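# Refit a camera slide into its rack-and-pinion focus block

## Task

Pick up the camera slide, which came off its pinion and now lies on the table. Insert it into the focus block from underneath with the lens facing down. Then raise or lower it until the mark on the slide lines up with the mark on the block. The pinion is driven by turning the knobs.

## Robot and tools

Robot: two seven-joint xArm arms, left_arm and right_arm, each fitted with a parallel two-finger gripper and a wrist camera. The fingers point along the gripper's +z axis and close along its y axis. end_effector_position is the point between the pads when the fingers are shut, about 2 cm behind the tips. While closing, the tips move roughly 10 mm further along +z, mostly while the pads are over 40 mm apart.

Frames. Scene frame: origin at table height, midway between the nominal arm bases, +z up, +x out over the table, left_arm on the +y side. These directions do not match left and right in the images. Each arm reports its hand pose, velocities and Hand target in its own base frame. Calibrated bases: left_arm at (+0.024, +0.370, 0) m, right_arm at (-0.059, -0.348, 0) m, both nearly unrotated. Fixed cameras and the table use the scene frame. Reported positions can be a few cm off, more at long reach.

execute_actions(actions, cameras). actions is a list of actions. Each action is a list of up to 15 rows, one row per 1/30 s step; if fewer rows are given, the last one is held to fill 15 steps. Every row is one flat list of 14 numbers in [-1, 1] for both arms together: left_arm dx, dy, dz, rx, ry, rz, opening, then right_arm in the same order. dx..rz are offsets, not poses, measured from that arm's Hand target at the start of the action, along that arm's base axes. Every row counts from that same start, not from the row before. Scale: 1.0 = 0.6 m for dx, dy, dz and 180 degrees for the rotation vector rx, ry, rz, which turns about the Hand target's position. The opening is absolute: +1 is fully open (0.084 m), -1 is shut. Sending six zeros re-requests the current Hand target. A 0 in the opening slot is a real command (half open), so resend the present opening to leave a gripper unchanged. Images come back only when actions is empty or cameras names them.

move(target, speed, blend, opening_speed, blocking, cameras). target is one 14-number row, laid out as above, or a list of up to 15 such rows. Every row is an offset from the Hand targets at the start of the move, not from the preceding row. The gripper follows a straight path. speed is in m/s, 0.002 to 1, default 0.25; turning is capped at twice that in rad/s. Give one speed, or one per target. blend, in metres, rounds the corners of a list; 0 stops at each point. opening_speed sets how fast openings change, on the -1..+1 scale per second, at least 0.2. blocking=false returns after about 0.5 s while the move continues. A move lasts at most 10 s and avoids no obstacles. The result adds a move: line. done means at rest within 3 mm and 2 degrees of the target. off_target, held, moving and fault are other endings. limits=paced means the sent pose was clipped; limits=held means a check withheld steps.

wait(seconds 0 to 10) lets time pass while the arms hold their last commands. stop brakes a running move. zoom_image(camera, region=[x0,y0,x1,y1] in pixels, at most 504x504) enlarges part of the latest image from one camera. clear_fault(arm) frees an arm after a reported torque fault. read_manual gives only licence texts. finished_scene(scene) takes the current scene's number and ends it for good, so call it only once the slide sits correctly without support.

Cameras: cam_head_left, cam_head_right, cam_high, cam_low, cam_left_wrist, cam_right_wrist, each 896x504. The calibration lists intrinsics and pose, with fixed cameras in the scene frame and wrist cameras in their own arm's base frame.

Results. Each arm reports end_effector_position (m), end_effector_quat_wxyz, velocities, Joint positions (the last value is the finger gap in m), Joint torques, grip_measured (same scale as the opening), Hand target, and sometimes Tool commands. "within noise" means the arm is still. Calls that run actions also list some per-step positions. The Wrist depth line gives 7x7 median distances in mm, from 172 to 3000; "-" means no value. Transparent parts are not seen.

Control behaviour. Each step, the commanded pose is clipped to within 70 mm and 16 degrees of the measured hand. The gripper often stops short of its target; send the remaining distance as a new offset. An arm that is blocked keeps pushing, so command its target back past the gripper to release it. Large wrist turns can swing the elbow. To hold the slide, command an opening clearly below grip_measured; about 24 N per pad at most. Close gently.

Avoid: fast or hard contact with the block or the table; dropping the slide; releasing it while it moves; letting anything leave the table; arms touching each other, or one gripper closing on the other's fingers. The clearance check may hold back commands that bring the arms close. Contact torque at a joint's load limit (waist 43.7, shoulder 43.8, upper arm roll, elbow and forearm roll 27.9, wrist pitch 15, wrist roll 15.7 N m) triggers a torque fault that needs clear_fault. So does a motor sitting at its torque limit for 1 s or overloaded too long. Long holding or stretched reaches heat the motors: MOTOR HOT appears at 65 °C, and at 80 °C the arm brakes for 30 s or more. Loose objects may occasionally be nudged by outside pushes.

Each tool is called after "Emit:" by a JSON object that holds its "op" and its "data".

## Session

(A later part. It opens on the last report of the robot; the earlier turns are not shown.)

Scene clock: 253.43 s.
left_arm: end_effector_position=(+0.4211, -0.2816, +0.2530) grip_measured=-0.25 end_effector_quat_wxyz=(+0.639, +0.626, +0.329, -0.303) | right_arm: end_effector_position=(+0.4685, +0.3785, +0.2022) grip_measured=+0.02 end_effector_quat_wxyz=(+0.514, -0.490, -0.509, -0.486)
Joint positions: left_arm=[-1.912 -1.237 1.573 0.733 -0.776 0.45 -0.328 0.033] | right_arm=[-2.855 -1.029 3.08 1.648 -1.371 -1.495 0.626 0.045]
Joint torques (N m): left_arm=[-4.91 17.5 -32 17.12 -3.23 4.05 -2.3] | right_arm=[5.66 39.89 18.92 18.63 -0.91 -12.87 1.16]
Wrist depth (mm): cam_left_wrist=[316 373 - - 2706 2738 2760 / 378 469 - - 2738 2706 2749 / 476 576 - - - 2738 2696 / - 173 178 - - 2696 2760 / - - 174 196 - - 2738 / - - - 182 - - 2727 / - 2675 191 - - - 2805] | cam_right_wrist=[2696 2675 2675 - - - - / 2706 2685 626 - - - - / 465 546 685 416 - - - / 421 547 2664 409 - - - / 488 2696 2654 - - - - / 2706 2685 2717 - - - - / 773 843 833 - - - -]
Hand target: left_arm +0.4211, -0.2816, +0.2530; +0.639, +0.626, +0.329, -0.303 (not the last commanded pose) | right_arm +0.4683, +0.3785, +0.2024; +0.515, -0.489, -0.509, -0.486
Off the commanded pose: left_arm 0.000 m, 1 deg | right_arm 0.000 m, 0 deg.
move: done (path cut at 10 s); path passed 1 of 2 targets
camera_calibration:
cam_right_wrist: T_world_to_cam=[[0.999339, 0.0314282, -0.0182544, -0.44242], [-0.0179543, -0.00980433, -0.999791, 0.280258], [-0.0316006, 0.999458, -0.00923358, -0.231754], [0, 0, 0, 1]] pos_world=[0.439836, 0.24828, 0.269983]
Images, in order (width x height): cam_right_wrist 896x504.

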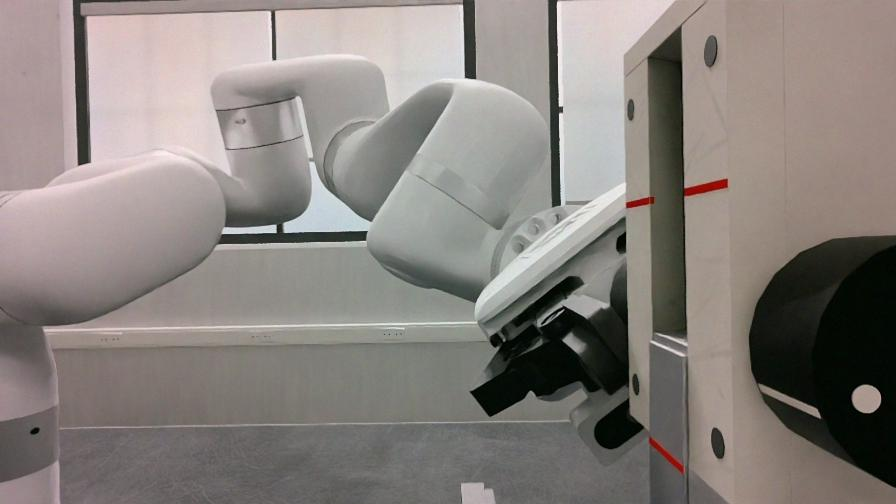

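Emit:
{"op": "move", "data": {"target": [0,0,0,-0.0011,0.028,0,-0.9,0,0,-0.001,0,0,0,-0.9], "speed": 0.1, "cameras": ["cam_right_wrist"]}}

Emit:
{"op": "move", "data": {"target": [0,0,0,-0.0022,0.056,0,-0.9,0,0,0,0,0,0,-0.9], "speed": 0.1, "cameras": ["cam_right_wrist"]}}

Scene clock: 254.87 s.
left_arm: end_effector_position=(+0.4211, -0.2816, +0.2530) grip_measured=-0.25 end_effector_quat_wxyz=(+0.625, +0.611, +0.356, -0.331) | right_arm: end_effector_position=(+0.4684, +0.3785, +0.2018) grip_measured=+0.02 end_effector_quat_wxyz=(+0.514, -0.489, -0.509, -0.486)
Joint positions: left_arm=[-1.913 -1.218 1.575 0.736 -0.805 0.463 -0.397 0.033] | right_arm=[-2.856 -1.03 3.082 1.649 -1.372 -1.494 0.625 0.045]
Joint torques (N m): left_arm=[-4.79 17.03 -32.47 19.64 -3.43 3.76 -2.37] | right_arm=[6.97 27.59 16.46 22.19 -2.27 -12.47 -2.45]
Wrist depth (mm): cam_left_wrist=[328 387 - - 1110 2771 2793 / 390 483 - - - 2738 2760 / - 175 178 - - 2749 2749 / - - 173 242 - 2749 2749 / - - 174 179 - - 2782 / - - - 180 - - 2738 / - 2675 182 - - - 2738] | cam_right_wrist=[2685 2706 2696 - - - - / 2717 2706 626 - - - - / 463 545 685 416 - - - / 421 559 2696 410 - - - / 488 2685 2685 - - - - / 2717 2717 2706 - - - - / 776 845 831 - - - -]
Hand target: left_arm +0.4211, -0.2816, +0.2530; +0.625, +0.611, +0.356, -0.331 | right_arm +0.4683, +0.3785, +0.2018; +0.515, -0.489, -0.509, -0.486
Off the commanded pose: left_arm 0.000 m, 0 deg | right_arm 0.000 m, 0 deg.
move: done
camera_calibration:
cam_right_wrist: T_world_to_cam=[[0.999335, 0.03164, -0.0181423, -0.442508], [-0.0178529, -0.00940324, -0.999796, 0.279515], [-0.0318041, 0.999455, -0.00883212, -0.231676], [0, 0, 0, 1]] pos_world=[0.439835, 0.24818, 0.269384]
Images, in order (width x height): cam_right_wrist 896x504.

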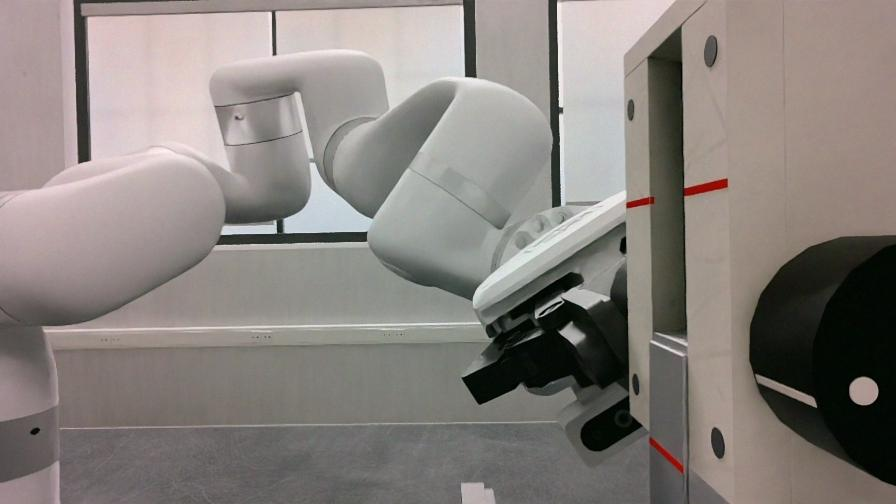

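Scene clock: 256.10 s.
left_arm: end_effector_position=(+0.4211, -0.2816, +0.2530) grip_measured=-0.25 end_effector_quat_wxyz=(+0.593, +0.578, +0.408, -0.384) | right_arm: end_effector_position=(+0.4684, +0.3785, +0.2018) grip_measured=+0.02 end_effector_quat_wxyz=(+0.514, -0.489, -0.509, -0.486)
Joint positions: left_arm=[-1.915 -1.18 1.581 0.743 -0.859 0.489 -0.536 0.033] | right_arm=[-2.857 -1.03 3.082 1.649 -1.372 -1.494 0.625 0.045]
Joint torques (N m): left_arm=[-5.12 16.57 -32.62 24.48 -4.15 3.36 -2.32] | right_arm=[6.16 28.89 16.31 15.13 -2.6 -11.97 -2.63]
Wrist depth (mm): cam_left_wrist=[370 431 476 - - 2760 1867 / 437 - 564 - - 2738 2717 / 610 - 173 - - 2738 2727 / 806 - - 211 - - 2771 / - - - 174 - - 2782 / - - 202 172 186 - 2738 / 2675 2685 - - - - 2749] | cam_right_wrist=[2738 2675 627 - - - - / 2727 2664 624 - - - - / 458 545 686 416 - - - / 422 2644 2696 406 - - - / 487 2685 2685 - - - - / 2685 2675 2664 - - - - / 776 847 834 - - - -]
Hand target: left_arm +0.4211, -0.2816, +0.2530; +0.593, +0.578, +0.408, -0.384 | right_arm +0.4683, +0.3785, +0.2018; +0.515, -0.489, -0.509, -0.486
Off the commanded pose: left_arm 0.000 m, 0 deg | right_arm 0.000 m, 0 deg.
move: done
camera_calibration:
cam_right_wrist: T_world_to_cam=[[0.999327, 0.0318431, -0.018236, -0.442526], [-0.0179511, -0.00921122, -0.999796, 0.279511], [-0.0320046, 0.99945, -0.0086334, -0.23154], [0, 0, 0, 1]] pos_world=[0.439835, 0.248079, 0.269385]
Images, in order (width x height): cam_right_wrist 896x504.

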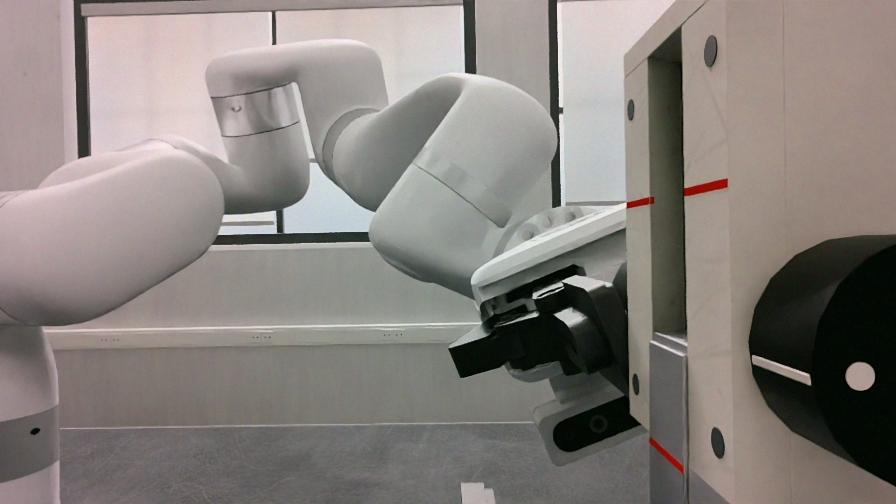

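Emit:
{"op": "move", "data": {"target": [0,0,0,-0.0033,0.084,0,-0.9,0,0,0,0,0,0,-0.9], "speed": 0.1, "cameras": ["cam_right_wrist"]}}

Emit:
{"op": "move", "data": {"target": [0,0,0,-0.0033,0.084,0,-0.9,0,0,0,0,0,0,-0.9], "speed": 0.1, "cameras": ["cam_right_wrist"]}}

Scene clock: 260.37 s.
left_arm: end_effector_position=(+0.4209, -0.2817, +0.2529) grip_measured=-0.25 end_effector_quat_wxyz=(+0.537, +0.519, +0.481, -0.459) | right_arm: end_effector_position=(+0.4683, +0.3785, +0.2018) grip_measured=+0.02 end_effector_quat_wxyz=(+0.514, -0.489, -0.509, -0.486)
Joint positions: left_arm=[-1.918 -1.124 1.591 0.752 -0.933 0.531 -0.752 0.033] | right_arm=[-2.857 -1.03 3.083 1.649 -1.372 -1.494 0.625 0.045]
Joint torques (N m): left_arm=[-6.57 16.71 -31.41 27.84 -4.8 2.63 -2.43] | right_arm=[6.5 34.75 16.54 14.38 -2.71 -11.91 -2.55]
Wrist depth (mm): cam_left_wrist=[505 - - 539 - - 739 / 752 - - 403 - - 2727 / 2614 - - 173 - - 2771 / 2675 - - - 248 - 2749 / 2675 - - - 211 - 2782 / 617 2738 419 - 196 - 2760 / 553 522 429 - - - 2760] | cam_right_wrist=[2675 2696 620 - - - - / 2706 667 621 - - - - / 457 525 687 416 - - - / 422 2685 2696 410 - - - / 488 2706 2696 - - - - / 2717 2696 2706 - - - - / 776 848 831 - - - -]
Hand target: left_arm +0.4211, -0.2816, +0.2530; +0.537, +0.519, +0.481, -0.459 | right_arm +0.4683, +0.3785, +0.2018; +0.515, -0.489, -0.509, -0.486
Off the commanded pose: left_arm 0.000 m, 0 deg | right_arm 0.000 m, 0 deg.
move: done
camera_calibration:
cam_right_wrist: T_world_to_cam=[[0.999327, 0.0318449, -0.0182328, -0.442527], [-0.0179511, -0.00911113, -0.999797, 0.279486], [-0.0320046, 0.999451, -0.00853335, -0.231567], [0, 0, 0, 1]] pos_world=[0.439835, 0.248079, 0.269385]
Images, in order (width x height): cam_right_wrist 896x504.

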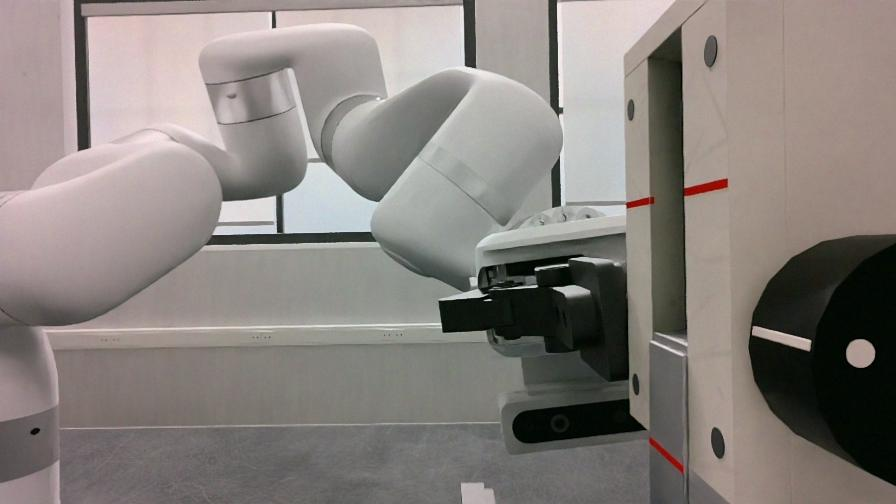

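Scene clock: 262.03 s.
left_arm: end_effector_position=(+0.4207, -0.2818, +0.2528) grip_measured=-0.25 end_effector_quat_wxyz=(+0.472, +0.451, +0.545, -0.526) | right_arm: end_effector_position=(+0.4683, +0.3785, +0.2018) grip_measured=+0.02 end_effector_quat_wxyz=(+0.514, -0.489, -0.509, -0.486)
Joint positions: left_arm=[-1.922 -1.07 1.603 0.76 -0.997 0.573 -0.976 0.033] | right_arm=[-2.858 -1.03 3.083 1.649 -1.373 -1.494 0.625 0.045]
Joint torques (N m): left_arm=[-8.19 17.85 -27.6 30.46 -5.53 1.07 -2.5] | right_arm=[6.31 34.75 16.29 13.64 -2.75 -11.98 -2.53]
Wrist depth (mm): cam_left_wrist=[893 796 - - 588 192 - / 2644 2654 - - 405 185 - / 2644 2675 - - 173 193 - / 2717 - - - 173 186 - / 597 2685 - 241 179 198 - / 487 522 419 - 180 190 - / 427 452 422 - - - 2760] | cam_right_wrist=[2706 2706 597 - - - - / 2717 651 620 - - - - / 457 530 690 415 - - - / 422 2654 2675 410 - - - / 501 2717 2685 - - - - / 2696 2706 2685 - - - - / 777 847 829 - - - -]
Hand target: left_arm +0.4211, -0.2816, +0.2530; +0.472, +0.451, +0.545, -0.526 | right_arm +0.4683, +0.3785, +0.2018; +0.515, -0.489, -0.509, -0.486
Off the commanded pose: left_arm 0.001 m, 0 deg | right_arm 0.000 m, 0 deg.
move: done
camera_calibration:
cam_right_wrist: T_world_to_cam=[[0.999323, 0.0319448, -0.0182329, -0.44255], [-0.0179503, -0.00911293, -0.999797, 0.279486], [-0.0321044, 0.999448, -0.00853334, -0.231522], [0, 0, 0, 1]] pos_world=[0.439835, 0.248079, 0.269385]
Images, in order (width x height): cam_right_wrist 896x504.

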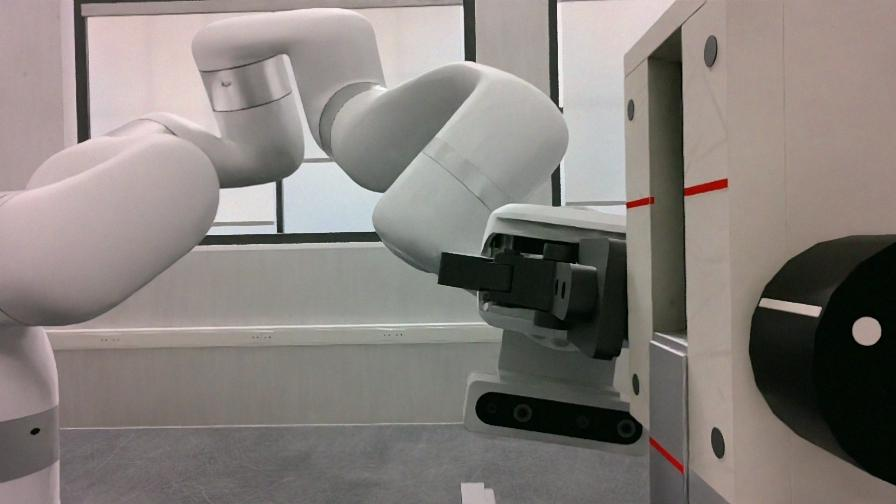

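Emit:
{"op": "move", "data": {"target": [[0,0,0,0,0,0,-0.9,0,0,0.0015,0,0,0,-0.9],[0,0,0,-0.0065,0.167,0,-0.9,0,0,0.003,0,0,0,-0.9]], "speed": 0.1, "cameras": ["cam_right_wrist"]}}

Scene clock: 266.40 s.
left_arm: end_effector_position=(+0.4211, -0.2816, +0.2530) grip_measured=-0.25 end_effector_quat_wxyz=(+0.319, +0.295, +0.643, -0.631) | right_arm: end_effector_position=(+0.4685, +0.3786, +0.2033) grip_measured=+0.02 end_effector_quat_wxyz=(+0.514, -0.490, -0.509, -0.486)
Joint positions: left_arm=[-1.932 -0.97 1.63 0.775 -1.099 0.654 -1.442 0.033] | right_arm=[-2.865 -1.026 3.093 1.647 -1.38 -1.486 0.626 0.045]
Joint torques (N m): left_arm=[-8.64 24.66 -10.37 27.37 -5.31 -3.88 -2.37] | right_arm=[5.12 41.41 20.04 20.05 -0.35 -13.53 0.62]
Wrist depth (mm): cam_left_wrist=[529 2614 2685 921 - 176 368 / 507 2706 2664 248 - 494 444 / 447 2717 - - - - - / 422 517 428 - - - 200 / 2675 428 420 416 245 - 191 / 2675 2727 2727 - - 212 186 / 2738 2706 - - - 185 -] | cam_right_wrist=[2696 615 581 - - - - / 2706 637 601 - - - - / 457 524 2696 411 - - - / 422 2685 2664 - - - - / 502 2664 2675 - - - - / 2727 2696 2685 - - - - / 771 846 833 - - - -]
Hand target: left_arm +0.4211, -0.2816, +0.2530; +0.319, +0.295, +0.643, -0.630 | right_arm +0.4683, +0.3785, +0.2036; +0.515, -0.489, -0.509, -0.486
Off the commanded pose: left_arm 0.000 m, 0 deg | right_arm 0.000 m, 0 deg.
move: done
camera_calibration:
cam_right_wrist: T_world_to_cam=[[0.999347, 0.0311193, -0.0183647, -0.4424], [-0.0180519, -0.0103037, -0.999784, 0.281525], [-0.0313018, 0.999463, -0.00973516, -0.231838], [0, 0, 0, 1]] pos_world=[0.439937, 0.248381, 0.271083]
Images, in order (width x height): cam_right_wrist 896x504.

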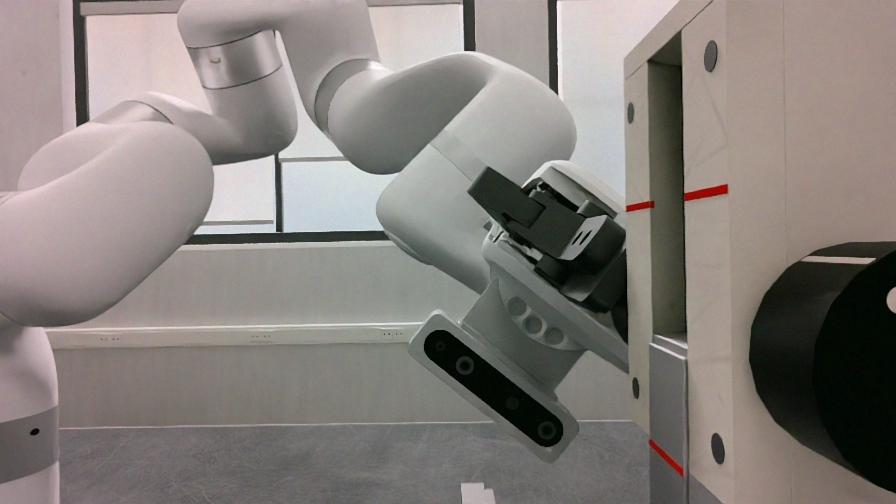

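Emit:
{"op": "wait", "data": {"seconds": 0, "cameras": ["cam_left_wrist"]}}

Scene clock: 269.27 s.
left_arm: end_effector_position=(+0.4211, -0.2816, +0.2530) grip_measured=-0.25 end_effector_quat_wxyz=(+0.319, +0.295, +0.643, -0.631) | right_arm: end_effector_position=(+0.4685, +0.3786, +0.2033) grip_measured=+0.02 end_effector_quat_wxyz=(+0.514, -0.490, -0.509, -0.486)
Joint positions: left_arm=[-1.932 -0.97 1.63 0.775 -1.099 0.654 -1.442 0.033] | right_arm=[-2.865 -1.026 3.093 1.647 -1.38 -1.486 0.626 0.045]
Joint torques (N m): left_arm=[-6.91 24.53 -10.33 27.37 -2.58 -4.76 -0.7] | right_arm=[5.03 42.13 20.19 22.09 0.15 -13.65 -2.07]
Wrist depth (mm): cam_left_wrist=[529 2664 2654 918 - 176 368 / 506 2685 2664 248 - 495 443 / 447 2685 - - - - - / 422 516 428 - - - 200 / 2644 428 420 416 245 - 191 / 2738 2696 2696 - - 212 186 / 2717 2675 - - - 186 -] | cam_right_wrist=[2696 616 584 - - - - / 2706 639 601 - - - - / 455 523 2654 411 - - - / 422 2644 2644 - - - - / 502 2696 2696 - - - - / 2696 2727 2685 - - - - / 774 848 829 - - - -]
Hand target: left_arm +0.4211, -0.2816, +0.2530; +0.319, +0.295, +0.643, -0.630 | right_arm +0.4683, +0.3785, +0.2036; +0.515, -0.489, -0.509, -0.486
Tool commands: left_gripper/opening=-0.9 right_gripper/opening=-0.9
Off the commanded pose: left_arm 0.000 m, 0 deg | right_arm 0.000 m, 0 deg.
camera_calibration:
cam_left_wrist: T_world_to_cam=[[0.771853, 0.0166302, -0.635584, -0.124308], [0.634915, 0.0326264, 0.771893, -0.383933], [0.0335735, -0.999329, 0.0146241, -0.164684], [0, 0, 0, 1]] pos_world=[0.345241, -0.14998, 0.219755]
Images, in order (width x height): cam_left_wrist 896x504.

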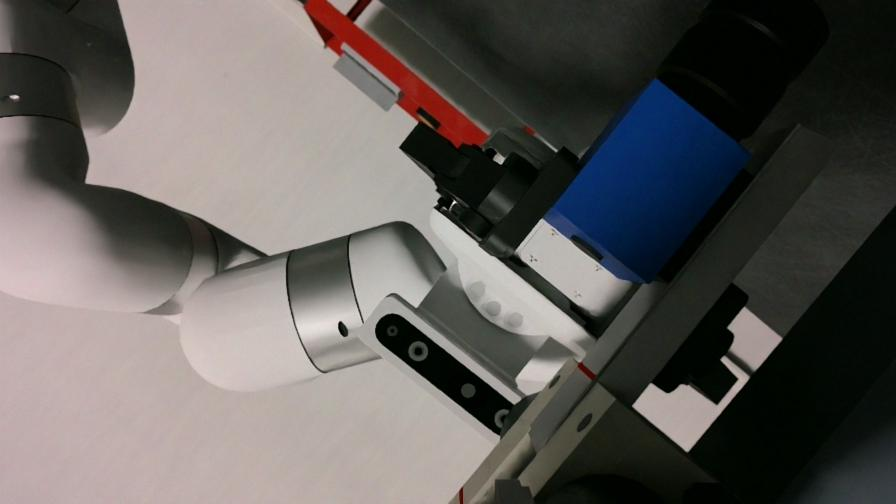

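Emit:
{"op": "zoom_image", "data": {"camera": "cam_left_wrist", "region": [440, 240, 760, 504]}}

Scaled by 1.575 from the camera's 896x504 image, which has a finer 1280x720 frame.

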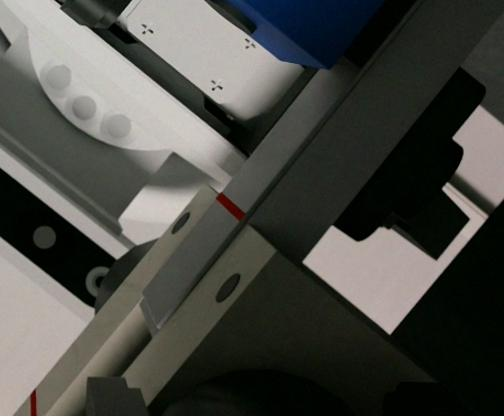

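Emit:
{"op": "wait", "data": {"seconds": 0, "cameras": ["cam_right_wrist", "cam_low"]}}

Emit:
{"op": "zoom_image", "data": {"camera": "cam_right_wrist", "region": [620, 250, 780, 504]}}

Emit:
{"op": "zoom_image", "data": {"camera": "cam_low", "region": [440, 130, 600, 290]}}

Scene clock: 273.07 s.
left_arm: end_effector_position=(+0.4211, -0.2816, +0.2530) grip_measured=-0.25 end_effector_quat_wxyz=(+0.319, +0.295, +0.643, -0.630) | right_arm: end_effector_position=(+0.4685, +0.3786, +0.2033) grip_measured=+0.02 end_effector_quat_wxyz=(+0.514, -0.490, -0.509, -0.486)
Joint positions: left_arm=[-1.932 -0.97 1.63 0.775 -1.099 0.654 -1.442 0.033] | right_arm=[-2.865 -1.026 3.093 1.647 -1.38 -1.486 0.626 0.045]
Joint torques (N m): left_arm=[-4.8 24.42 -10.26 27.48 -1.57 -5.39 0.82] | right_arm=[5.19 41.84 20.26 24.26 0.23 -13.64 -2.17]
Wrist depth (mm): cam_left_wrist=[529 2634 2675 919 - 176 368 / 508 2675 2685 248 - 494 443 / 447 2685 - - - - - / 422 516 429 - - - 200 / 2685 428 420 417 245 - 191 / 2685 2706 2696 - - 213 186 / 2717 2738 - - - 185 -] | cam_right_wrist=[2706 615 581 - - - - / 2706 639 601 - - - - / 456 524 2654 411 - - - / 422 2685 2685 - - - - / 501 2685 2685 - - - - / 2675 2706 2685 - - - - / 776 844 831 - - - -]
Hand target: left_arm +0.4211, -0.2816, +0.2530; +0.319, +0.295, +0.643, -0.630 | right_arm +0.4683, +0.3785, +0.2036; +0.515, -0.489, -0.509, -0.486
Tool commands: left_gripper/opening=-0.9 right_gripper/opening=-0.9
Off the commanded pose: left_arm 0.000 m, 0 deg | right_arm 0.000 m, 0 deg.
camera_calibration:
cam_right_wrist: T_world_to_cam=[[0.999351, 0.0311199, -0.018165, -0.442456], [-0.0178524, -0.0102946, -0.999788, 0.281435], [-0.0313003, 0.999463, -0.00973237, -0.231839], [0, 0, 0, 1]] pos_world=[0.439937, 0.248381, 0.271082]
Images, in order (width x height): cam_low 896x504, cam_right_wrist 896x504.

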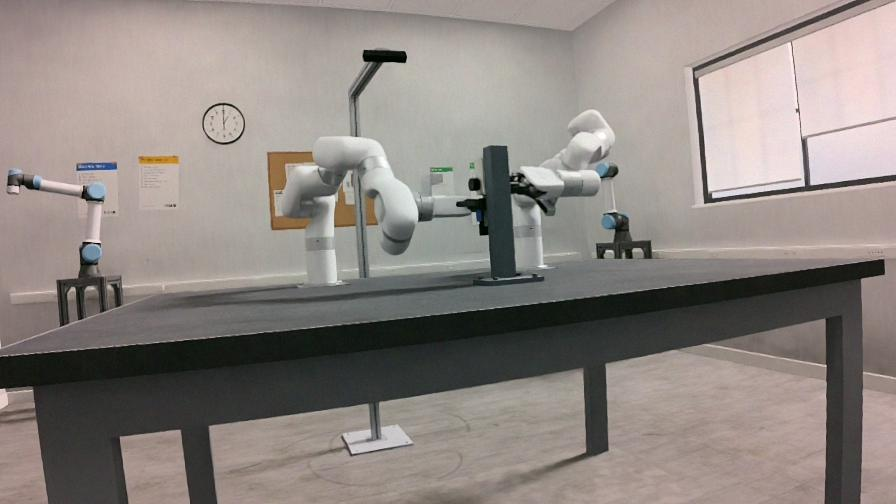

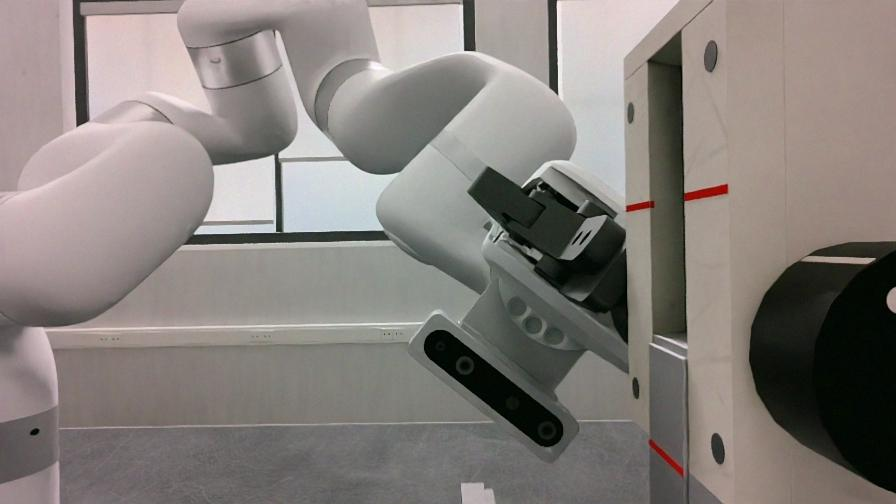

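Scaled by 1.984 from the camera's 896x504 image, which has a finer 1280x720 frame.

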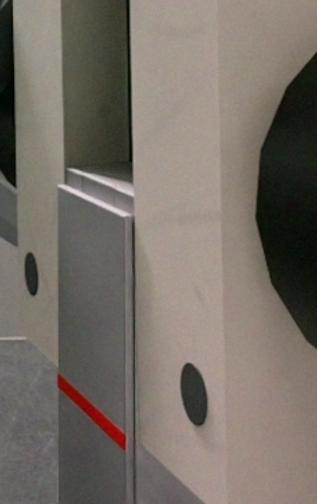

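Scaled by 3.150 from the camera's 896x504 image, which has a finer 1280x720 frame.

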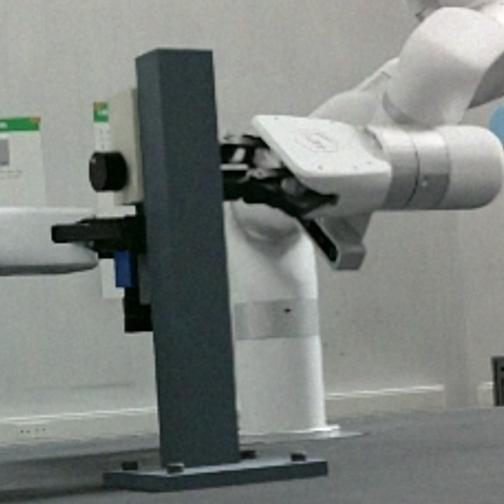

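Emit:
{"op": "move", "data": {"target": [0,0,0,0.0117,-0.3,0,-0.9,0,0,0.001,0,0,0,-0.9], "speed": 0.2, "cameras": ["cam_right_wrist"]}}

Scene clock: 281.20 s.
left_arm: end_effector_position=(+0.4209, -0.2817, +0.2532) grip_measured=-0.25 end_effector_quat_wxyz=(+0.571, +0.554, +0.439, -0.417) | right_arm: end_effector_position=(+0.4685, +0.3786, +0.2039) grip_measured=+0.02 end_effector_quat_wxyz=(+0.514, -0.490, -0.509, -0.486)
Joint positions: left_arm=[-1.917 -1.15 1.586 0.748 -0.9 0.513 -0.619 0.033] | right_arm=[-2.871 -1.024 3.102 1.646 -1.386 -1.481 0.625 0.045]
Joint torques (N m): left_arm=[-3.87 16.11 -18.91 19.02 -3.15 -6.39 2.36] | right_arm=[5.19 40.91 19.9 19.09 -0.52 -13.38 -2.35]
Wrist depth (mm): cam_left_wrist=[408 446 520 - - 981 1919 / 545 - 181 - - - 2760 / 783 - - 188 - - 2738 / - - - 193 - - 2782 / - - - - 216 - 2717 / 2654 2685 232 - 185 - 2771 / 617 2706 - - - - 2760] | cam_right_wrist=[2696 2696 621 - - - - / 2685 2696 621 - - - - / 458 545 684 416 - - - / 421 2664 2664 405 - - - / 489 2685 2675 - - - - / 2717 2706 2664 - - - - / 781 850 836 - - - -]
Hand target: left_arm +0.4211, -0.2816, +0.2530; +0.571, +0.554, +0.439, -0.416 | right_arm +0.4683, +0.3785, +0.2042; +0.515, -0.489, -0.509, -0.486
Off the commanded pose: left_arm 0.000 m, 0 deg | right_arm 0.000 m, 0 deg.
move: done
camera_calibration:
cam_right_wrist: T_world_to_cam=[[0.99935, 0.0311217, -0.0181664, -0.442442], [-0.0178569, -0.0101947, -0.999789, 0.282012], [-0.0313003, 0.999464, -0.00963238, -0.231761], [0, 0, 0, 1]] pos_world=[0.439937, 0.248281, 0.271682]
Images, in order (width x height): cam_right_wrist 896x504.

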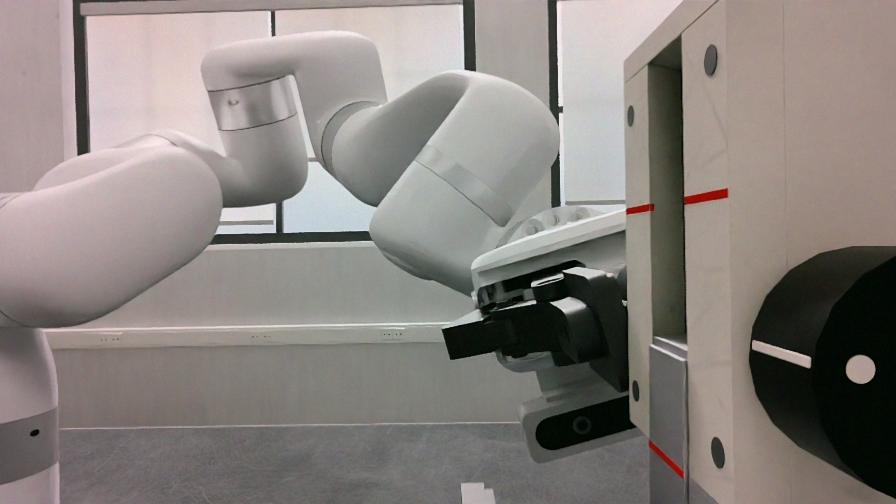

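Emit:
{"op": "move", "data": {"target": [[0,0,0,0,0,0,-0.9,-0.0025,0,-0.003,0,0,0,-0.9],[0,0,0,0,0,0,-0.9,-0.0025,0,0.0025,0,0,0,-0.9],[0,0,0,-0.0117,0.3,0,-0.9,-0.0025,0,0.0045,0,0,0,-0.9]], "speed": 0.2, "cameras": ["cam_right_wrist"]}}

Scene clock: 287.33 s.
left_arm: end_effector_position=(+0.4211, -0.2816, +0.2530) grip_measured=-0.25 end_effector_quat_wxyz=(+0.319, +0.295, +0.643, -0.631) | right_arm: end_effector_position=(+0.4676, +0.3788, +0.2059) grip_measured=+0.02 end_effector_quat_wxyz=(+0.513, -0.491, -0.510, -0.486) end_effector_velocity=(-0.001, +0.001, +0.000) end_effector_angular_velocity=(+0.000, +0.000, +0.002)
Joint positions: left_arm=[-1.932 -0.963 1.632 0.776 -1.106 0.66 -1.438 0.033] | right_arm=[-2.891 -1.012 3.13 1.632 -1.403 -1.462 0.62 0.045]
Joint velocities: left_arm=[within noise] | right_arm=[-0.003 0 0.006 0 -0.004 0.003 -0.001 0]
Joint torques (N m): left_arm=[-8.6 24.28 -10.64 27.79 -3.9 -3.81 -2.29] | right_arm=[21.32 35.32 28.67 7.01 -6.28 -17.45 -2.71]
Wrist depth (mm): cam_left_wrist=[531 2685 2664 919 - 176 368 / 512 2685 2706 - - 525 443 / 460 2664 - 225 - - - / 429 523 436 - - - 200 / 2664 435 424 420 245 - 191 / 2664 2727 2706 - - 199 186 / 2738 2727 - - - 185 -] | cam_right_wrist=[2696 614 577 - - - - / 2706 635 593 - - - - / 457 525 715 415 - - - / 424 2706 2696 - - - - / 506 2634 2696 - - - - / 2738 2664 2685 - - - - / 780 847 833 - - - -]
Hand target: left_arm +0.4211, -0.2816, +0.2530; +0.319, +0.295, +0.643, -0.630 | right_arm +0.4668, +0.3785, +0.2069; +0.515, -0.489, -0.509, -0.486
Off the commanded pose: left_arm 0.000 m, 0 deg | right_arm 0.001 m, 0 deg.
move: done
camera_calibration:
cam_right_wrist: T_world_to_cam=[[0.999421, 0.028772, -0.0181348, -0.440576], [-0.017771, -0.0128507, -0.999759, 0.285002], [-0.0289981, 0.999503, -0.012332, -0.232566], [0, 0, 0, 1]] pos_world=[0.438642, 0.248789, 0.274076]
Images, in order (width x height): cam_right_wrist 896x504.

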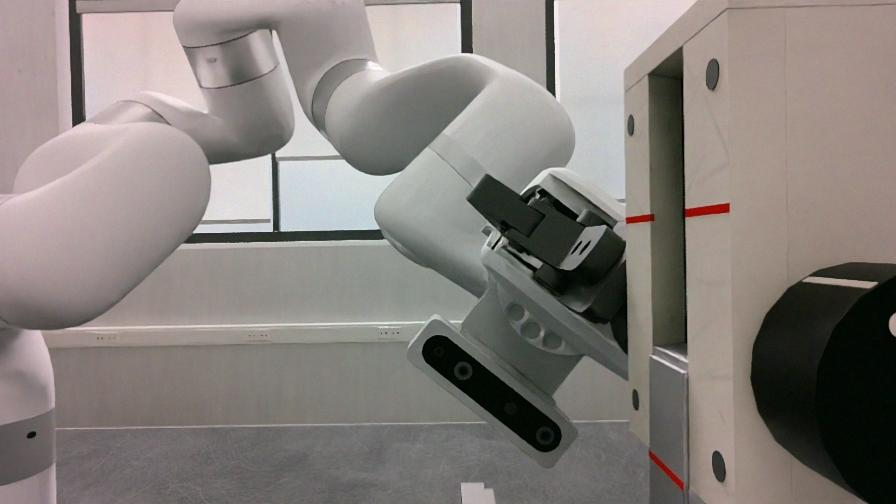

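Emit:
{"op": "move", "data": {"target": [0,0,0,0,0,0,-0.9,0.0025,0,-0.012,0,0,0,-0.9], "speed": 0.1, "cameras": ["cam_right_wrist"]}}

Emit:
{"op": "move", "data": {"target": [0,0,0,0,0,0,-0.9,0,0,0.0025,0,0,0,-0.9], "speed": 0.1}}

Emit:
{"op": "move", "data": {"target": [0,0,0,0,0,0,-0.9,0,0,0.0025,0,0,0,-0.9], "speed": 0.1}}

Emit:
{"op": "move", "data": {"target": [0,0,0,0,0,0,-0.9,0,0,0.0016,0,0,0,-0.9], "speed": 0.1}}

Emit:
{"op": "move", "data": {"target": [0,0,0,0,0,0,-0.9,0,0,0.0016,0,0,0,-0.9], "speed": 0.1, "cameras": ["cam_right_wrist"]}}

Scene clock: 292.07 s.
left_arm: end_effector_position=(+0.4211, -0.2816, +0.2530) grip_measured=-0.25 end_effector_quat_wxyz=(+0.319, +0.295, +0.643, -0.631) | right_arm: end_effector_position=(+0.4683, +0.3785, +0.1998) grip_measured=+0.02 end_effector_quat_wxyz=(+0.515, -0.489, -0.509, -0.486)
Joint positions: left_arm=[-1.932 -0.963 1.632 0.776 -1.106 0.66 -1.438 0.033] | right_arm=[-2.893 -1.034 3.134 1.649 -1.405 -1.466 0.615 0.045]
Joint torques (N m): left_arm=[-5.15 24.58 -10.4 27.75 -1.66 -5.48 1.06] | right_arm=[14.05 17.06 5.47 10.63 -5.7 -6.46 -2.76]
Wrist depth (mm): cam_left_wrist=[528 2664 2654 920 - - 368 / 506 2664 2696 - - - 443 / 454 2685 - - - - - / 428 512 433 417 245 - 200 / 2706 434 425 420 - - 191 / 2717 2675 2717 - - 204 186 / 2717 2706 - - - 186 -] | cam_right_wrist=[2685 619 581 - - - - / 2706 639 607 - - - - / 455 522 2675 - - - - / 422 2664 2717 - - - - / 500 2685 2675 - - - - / 2760 2685 2664 - - - - / 776 851 839 - - - -]
Hand target: left_arm +0.4211, -0.2816, +0.2530; +0.319, +0.295, +0.643, -0.630 | right_arm +0.4683, +0.3785, +0.1997; +0.515, -0.489, -0.509, -0.486
Off the commanded pose: left_arm 0.000 m, 0 deg | right_arm 0.000 m, 0 deg.
move: done
camera_calibration:
cam_right_wrist: T_world_to_cam=[[0.999318, 0.0320536, -0.0183169, -0.442492], [-0.0180492, -0.00861889, -0.9998, 0.277409], [-0.0322051, 0.999449, -0.00803447, -0.231732], [0, 0, 0, 1]] pos_world=[0.439735, 0.248178, 0.267387]
Images, in order (width x height): cam_right_wrist 896x504.

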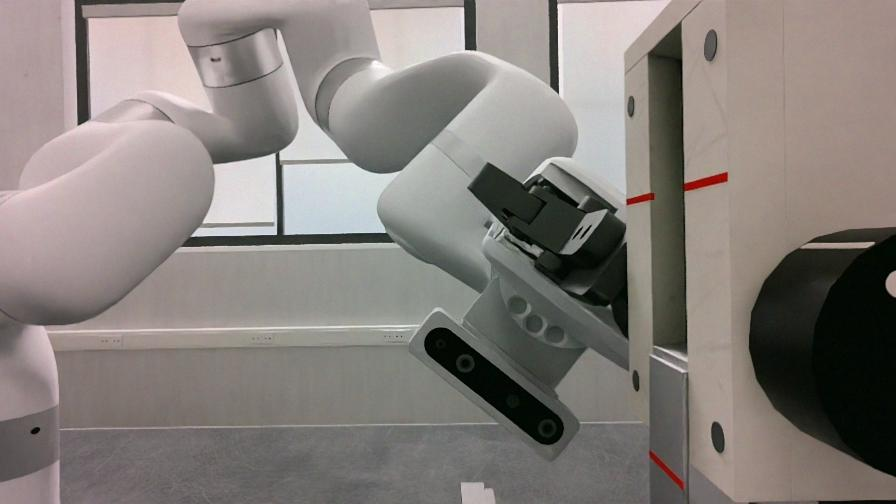

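Scene clock: 292.77 s.
left_arm: end_effector_position=(+0.4211, -0.2816, +0.2530) grip_measured=-0.25 end_effector_quat_wxyz=(+0.319, +0.295, +0.643, -0.631) | right_arm: end_effector_position=(+0.4683, +0.3785, +0.2010) grip_measured=+0.02 end_effector_quat_wxyz=(+0.514, -0.489, -0.509, -0.486)
Joint positions: left_arm=[-1.932 -0.963 1.632 0.776 -1.106 0.66 -1.438 0.033] | right_arm=[-2.893 -1.03 3.133 1.647 -1.405 -1.465 0.617 0.045]
Joint torques (N m): left_arm=[-4.8 24.34 -10.58 27.65 -2.6 -5.5 1.21] | right_arm=[10.18 32.86 15.46 14.12 -2.15 -10.79 0.9]
Wrist depth (mm): cam_left_wrist=[529 2675 2664 919 - - 368 / 508 2664 2717 - - - 443 / 453 2706 - - - - - / 429 513 434 417 245 - 200 / 2706 434 427 420 - - 191 / 2696 2706 2706 - - 204 186 / 2706 2706 - - - 186 -] | cam_right_wrist=[2675 616 586 - - - - / 2696 640 607 - - - - / 456 522 2717 - - - - / 421 2675 2664 - - - - / 500 2696 2664 - - - - / 2696 2675 2685 - - - - / 773 845 830 - - - -]
Hand target: left_arm +0.4211, -0.2816, +0.2530; +0.319, +0.295, +0.643, -0.630 | right_arm +0.4683, +0.3785, +0.2012; +0.515, -0.489, -0.509, -0.486
Off the commanded pose: left_arm 0.000 m, 0 deg | right_arm 0.000 m, 0 deg.
move: done

Scene clock: 293.47 s.
left_arm: end_effector_position=(+0.4211, -0.2816, +0.2530) grip_measured=-0.25 end_effector_quat_wxyz=(+0.319, +0.295, +0.643, -0.631) | right_arm: end_effector_position=(+0.4684, +0.3785, +0.2025) grip_measured=+0.02 end_effector_quat_wxyz=(+0.514, -0.490, -0.509, -0.486)
Joint positions: left_arm=[-1.932 -0.963 1.632 0.776 -1.106 0.66 -1.438 0.033] | right_arm=[-2.893 -1.027 3.133 1.646 -1.406 -1.465 0.619 0.045]
Joint torques (N m): left_arm=[-4.09 24.41 -10.51 27.73 -3.42 -5.47 1.15] | right_arm=[6.49 38.9 20.04 17.79 -1.21 -12.44 1.16]
Wrist depth (mm): cam_left_wrist=[530 2675 2675 920 - - 368 / 506 2664 2706 248 - - 444 / 454 2664 - - - - - / 429 515 434 - 245 - 200 / 2685 435 426 419 248 - 191 / 2685 2727 2696 - - 205 186 / 2685 2685 - - - 185 -] | cam_right_wrist=[2696 615 583 - - - - / 2738 637 602 - - - - / 456 521 2664 412 - - - / 422 2675 2706 - - - - / 501 2685 2664 - - - - / 2727 2717 2675 - - - - / 776 848 830 - - - -]
Hand target: left_arm +0.4211, -0.2816, +0.2530; +0.319, +0.295, +0.643, -0.630 | right_arm +0.4683, +0.3785, +0.2027; +0.515, -0.489, -0.509, -0.486
Off the commanded pose: left_arm 0.000 m, 0 deg | right_arm 0.000 m, 0 deg.
move: done

Scene clock: 294.17 s.
left_arm: end_effector_position=(+0.4211, -0.2816, +0.2530) grip_measured=-0.25 end_effector_quat_wxyz=(+0.319, +0.295, +0.643, -0.631) | right_arm: end_effector_position=(+0.4685, +0.3786, +0.2036) grip_measured=+0.02 end_effector_quat_wxyz=(+0.514, -0.490, -0.509, -0.486)
Joint positions: left_arm=[-1.932 -0.963 1.632 0.776 -1.106 0.66 -1.438 0.033] | right_arm=[-2.895 -1.024 3.135 1.645 -1.407 -1.463 0.62 0.045]
Joint torques (N m): left_arm=[-3.74 24.36 -10.48 27.67 -4.2 -5.53 1.04] | right_arm=[6.48 37.21 21.77 23.41 -0.44 -13 1.18]
Wrist depth (mm): cam_left_wrist=[528 2664 2675 925 - 176 368 / 508 2675 2675 248 - - 443 / 457 2675 - - - - - / 429 517 435 - - - 200 / 2706 435 426 419 245 - 191 / 2706 2727 2706 - - 228 186 / 2717 2727 - - - 186 -] | cam_right_wrist=[2685 617 579 - - - - / 2696 638 601 - - - - / 455 523 2664 412 - - - / 422 2664 2685 - - - - / 502 2664 2706 - - - - / 2696 2696 2675 - - - - / 779 847 830 - - - -]
Hand target: left_arm +0.4211, -0.2816, +0.2530; +0.319, +0.295, +0.643, -0.630 | right_arm +0.4683, +0.3785, +0.2037; +0.515, -0.489, -0.509, -0.486
Off the commanded pose: left_arm 0.000 m, 0 deg | right_arm 0.000 m, 0 deg.
move: done

Scene clock: 294.87 s.
left_arm: end_effector_position=(+0.4211, -0.2816, +0.2530) grip_measured=-0.25 end_effector_quat_wxyz=(+0.319, +0.295, +0.643, -0.631) | right_arm: end_effector_position=(+0.4685, +0.3786, +0.2044) grip_measured=+0.02 end_effector_quat_wxyz=(+0.514, -0.490, -0.509, -0.486)
Joint positions: left_arm=[-1.932 -0.963 1.632 0.776 -1.106 0.66 -1.438 0.033] | right_arm=[-2.896 -1.022 3.137 1.644 -1.408 -1.462 0.621 0.045]
Joint torques (N m): left_arm=[-3.32 24.43 -10.27 27.64 -4.64 -5.41 1.22] | right_arm=[6.82 41.06 22.25 19.2 -0.6 -13.42 1.25]
Wrist depth (mm): cam_left_wrist=[530 2644 2664 918 - 176 368 / 509 2604 2664 248 - 495 444 / 455 2664 - 225 - - - / 429 518 435 - - - 200 / 2685 435 426 419 245 - 191 / 2717 2706 2749 - - 226 186 / 2717 2706 - - - 185 -] | cam_right_wrist=[2664 614 580 - - - - / 2727 637 601 - - - - / 456 524 2664 411 - - - / 422 2696 2634 - - - - / 502 2696 2696 - - - - / 2696 2706 2675 - - - - / 779 850 833 - - - -]
Hand target: left_arm +0.4211, -0.2816, +0.2530; +0.319, +0.295, +0.643, -0.630 | right_arm +0.4683, +0.3785, +0.2046; +0.515, -0.489, -0.509, -0.486
Off the commanded pose: left_arm 0.000 m, 0 deg | right_arm 0.000 m, 0 deg.
move: done
camera_calibration:
cam_right_wrist: T_world_to_cam=[[0.999346, 0.0312249, -0.0182603, -0.442333], [-0.0179559, -0.0100009, -0.999789, 0.282406], [-0.0314009, 0.999462, -0.00943368, -0.231769], [0, 0, 0, 1]] pos_world=[0.439836, 0.248281, 0.272083]
Images, in order (width x height): cam_right_wrist 896x504.

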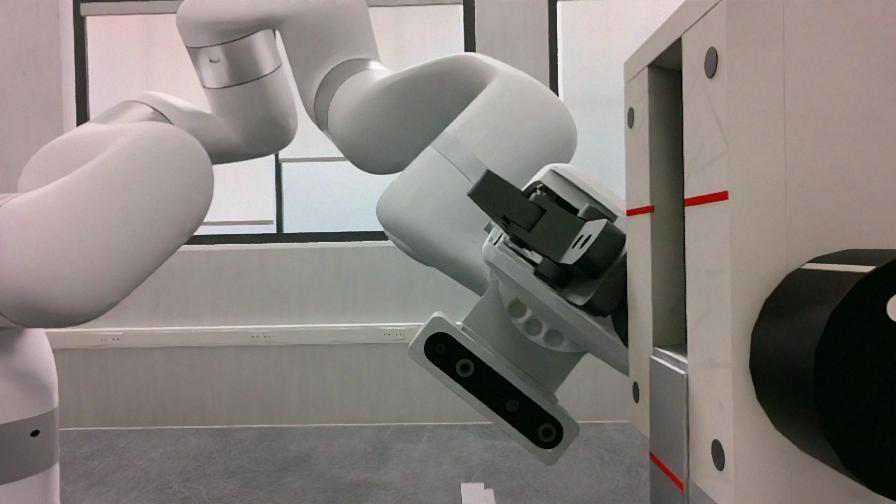

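Emit:
{"op": "move", "data": {"target": [[0,0,0,0.0025,-0.065,0,-0.9,0,0,-0.001,0,0,0,-0.9],[0,0,0,-0.0025,0.065,0,-0.9,0,0,0.0005,0,0,0,-0.9],[0,0,0,0.0025,-0.065,0,-0.9,0,0,-0.001,0,0,0,-0.9],[0,0,0,-0.0058,0.15,0,-0.9,0,0,0.0012,0,0,0,-0.9]], "speed": 0.1, "cameras": ["cam_right_wrist","cam_left_wrist"]}}

Emit:
{"op": "zoom_image", "data": {"camera": "cam_left_wrist", "region": [400, 200, 896, 504]}}

Scene clock: 313.37 s.
left_arm: end_effector_position=(+0.4211, -0.2816, +0.2530) grip_measured=-0.25 end_effector_quat_wxyz=(+0.163, +0.136, +0.694, -0.688) | right_arm: end_effector_position=(+0.4685, +0.3786, +0.2051) grip_measured=+0.02 end_effector_quat_wxyz=(+0.514, -0.490, -0.509, -0.486)
Joint positions: left_arm=[-1.943 -0.88 1.66 0.785 -1.178 0.731 -1.871 0.033] | right_arm=[-2.91 -1.02 3.156 1.643 -1.42 -1.451 0.62 0.045]
Joint torques (N m): left_arm=[-6.89 24.9 -7.25 21.55 -3.98 -3.07 -2.39] | right_arm=[6.37 38.79 22.85 19.12 -0.81 -13.41 0.78]
Wrist depth (mm): cam_left_wrist=[435 447 2696 2696 858 556 410 / 2675 453 2675 2696 901 627 429 / 2706 2696 434 438 244 179 - / 2696 2685 430 419 245 - - / 2717 2717 2717 425 245 245 173 / 2727 2727 2706 - 195 174 570 / 2738 2706 - 196 - 229 193] | cam_right_wrist=[2696 605 571 - - - - / 2696 613 577 - - - - / 458 679 2675 417 - - - / 422 2696 2696 - - - - / 502 2654 2717 - - - - / 2696 2706 2706 - - - - / 781 853 836 - - - -]
Hand target: left_arm +0.4211, -0.2816, +0.2530; +0.163, +0.136, +0.694, -0.688 | right_arm +0.4683, +0.3785, +0.2054; +0.515, -0.489, -0.509, -0.486
Off the commanded pose: left_arm 0.000 m, 0 deg | right_arm 0.000 m, 0 deg.
move: done
camera_calibration:
cam_left_wrist: T_world_to_cam=[[0.399118, 0.00219831, -0.916897, 0.0998094], [0.91599, 0.0435849, 0.398827, -0.404851], [0.0408396, -0.999047, 0.0153819, -0.167801], [0, 0, 0, 1]] pos_world=[0.337857, -0.150215, 0.255562]
cam_right_wrist: T_world_to_cam=[[0.999346, 0.0312231, -0.0182634, -0.442417], [-0.0179559, -0.010101, -0.999788, 0.283232], [-0.0314009, 0.999461, -0.00953373, -0.231731], [0, 0, 0, 1]] pos_world=[0.439936, 0.248281, 0.272883]
Images, in order (width x height): cam_left_wrist 896x504, cam_right_wrist 896x504.

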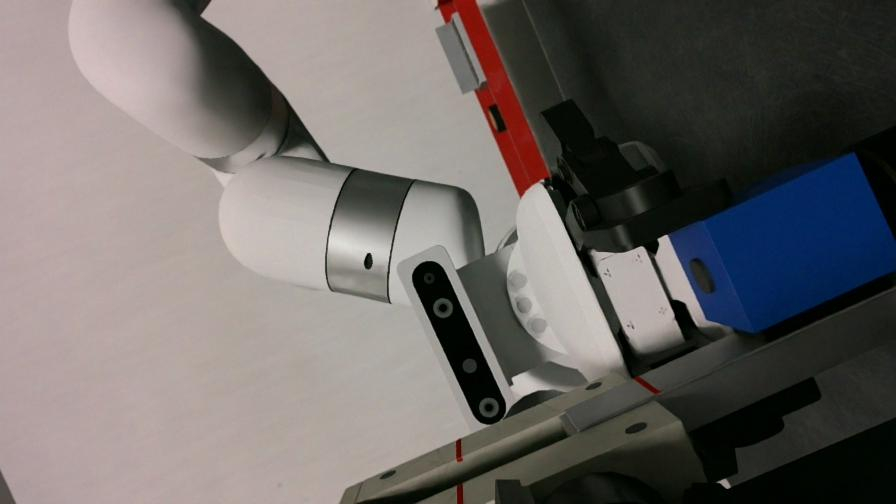

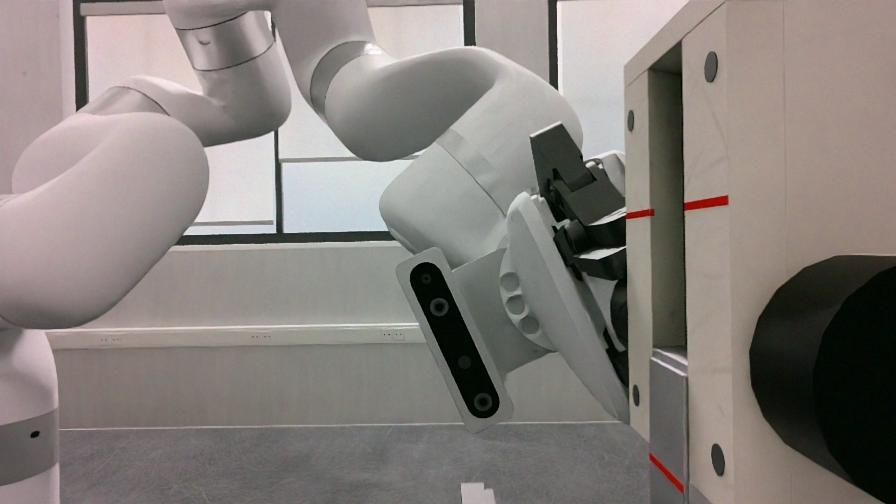

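Scaled by 1.016 from the camera's 896x504 image, which has a finer 1280x720 frame.

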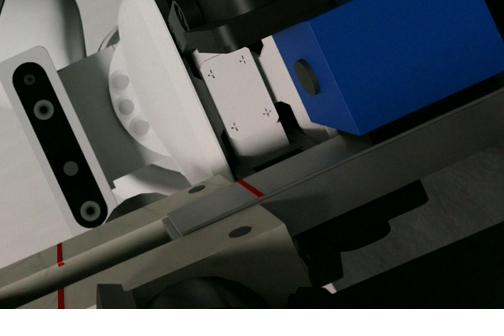

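Emit:
{"op": "move", "data": {"target": [[0,0,0,0,0,0,0.3,0,0,-0.0015,0,0,0,-0.9],[-0.01,0.25,0,0,0,0,0.3,0,0,-0.0015,0,0,0,-0.9],[-0.1,0.25,0.1,0.033,-0.85,0,0.3,0,0,-0.0015,0,0,0,-0.9]], "speed": [0.2,0.25,0.9], "cameras": ["cam_right_wrist"]}}

Emit:
{"op": "move", "data": {"target": [[-0.1,0.06,0.15,0.45,0,0,0.3,0,0,0,0,0,0,-0.9],[-0.13,-0.1,0.1,0.5,0,0,0.3,0,0,0,0,0,0,-0.9]], "speed": 0.4, "cameras": ["cam_left_wrist"]}}

Scene clock: 326.10 s.
left_arm: end_effector_position=(+0.3611, -0.1316, +0.3130) grip_measured=+0.29 end_effector_quat_wxyz=(+0.707, +0.706, +0.029, -0.001) | right_arm: end_effector_position=(+0.4683, +0.3785, +0.2044) grip_measured=+0.02 end_effector_quat_wxyz=(+0.514, -0.489, -0.509, -0.486)
Joint positions: left_arm=[-1.294 -1.423 1.421 0.56 -0.252 0.792 0.024 0.056] | right_arm=[-2.912 -1.022 3.159 1.643 -1.422 -1.45 0.619 0.045]
Joint torques (N m): left_arm=[3.69 7.69 -12.65 2.03 2.81 -1.12 2.17] | right_arm=[6.93 27.42 18.26 11.47 -3.46 -11.91 -2.61]
Wrist depth (mm): cam_left_wrist=[486 717 2782 2874 2839 2935 2886 / 309 609 1019 2911 2851 2874 2863 / 310 310 310 310 2851 2863 2851 / 502 627 323 304 2839 2886 2874 / 474 323 350 572 2828 2863 2886 / 511 699 397 583 2863 2851 2851 / 518 787 2624 2839 2886 2839 2816] | cam_right_wrist=[2706 2727 2685 - - - - / 2654 2685 758 - - - - / 735 729 649 - - - - / 457 2696 685 - - - - / 488 2675 2664 - - - - / 2727 2685 2675 - - - - / 783 855 840 - - - -]
Hand target: left_arm +0.3611, -0.1316, +0.3130; +0.707, +0.706, +0.029, -0.001 | right_arm +0.4683, +0.3785, +0.2045; +0.515, -0.489, -0.509, -0.486
Off the commanded pose: left_arm 0.000 m, 0 deg | right_arm 0.000 m, 0 deg.
move: done
camera_calibration:
cam_right_wrist: T_world_to_cam=[[0.999327, 0.0318449, -0.0182328, -0.442478], [-0.0179511, -0.00911113, -0.999797, 0.282186], [-0.0320046, 0.999451, -0.00853335, -0.231544], [0, 0, 0, 1]] pos_world=[0.439835, 0.248079, 0.272085]
Images, in order (width x height): cam_right_wrist 896x504.

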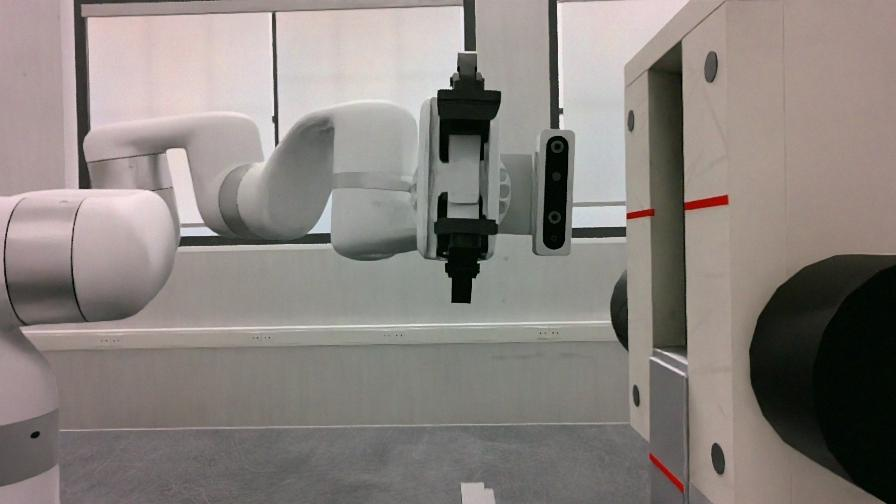

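Scene clock: 329.00 s.
left_arm: end_effector_position=(+0.2832, -0.1916, +0.3731) grip_measured=+0.29 end_effector_quat_wxyz=(+0.001, +1.000, +0.021, +0.020) | right_arm: end_effector_position=(+0.4683, +0.3785, +0.2044) grip_measured=+0.02 end_effector_quat_wxyz=(+0.514, -0.489, -0.509, -0.486)
Joint positions: left_arm=[-1.09 -0.511 0.342 1.082 0.192 1.539 -0.832 0.056] | right_arm=[-2.913 -1.022 3.16 1.643 -1.423 -1.449 0.618 0.045]
Joint torques (N m): left_arm=[-4.83 -4.28 -6.7 18.14 -1.79 -0.09 -1.93] | right_arm=[6.92 27.62 18.46 10.62 -3.26 -11.83 -2.67]
Wrist depth (mm): cam_left_wrist=[509 509 509 509 509 497 249 / 507 507 508 507 507 496 251 / 506 506 506 506 506 507 313 / 505 505 504 505 506 507 327 / 503 503 503 504 504 505 505 / 502 502 502 503 504 503 503 / 501 501 502 501 502 502 501] | cam_right_wrist=[587 - 312 - - - - / 531 2675 2696 - - - - / 514 2685 2664 - - - - / 468 2696 2685 - - - - / 494 2685 2675 - - - - / 2675 2685 2664 - - - - / 785 854 840 - - - -]
Hand target: left_arm +0.2831, -0.1916, +0.3730; +0.001, +1.000, +0.021, +0.020 | right_arm +0.4683, +0.3785, +0.2045; +0.515, -0.489, -0.509, -0.486
Off the commanded pose: left_arm 0.000 m, 0 deg | right_arm 0.000 m, 0 deg.
move: done
camera_calibration:
cam_left_wrist: T_world_to_cam=[[0.059281, -0.998186, -0.0105455, -0.168894], [-0.997776, -0.0589274, -0.0311604, 0.352529], [0.0304824, 0.0123692, -0.999459, 0.50115], [0, 0, 0, 1]] pos_world=[0.34648, -0.154013, 0.510083]
Images, in order (width x height): cam_left_wrist 896x504.

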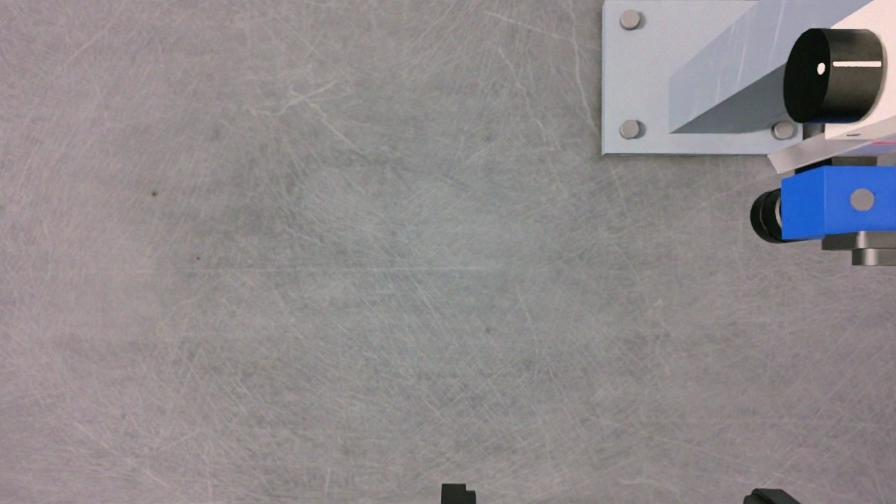

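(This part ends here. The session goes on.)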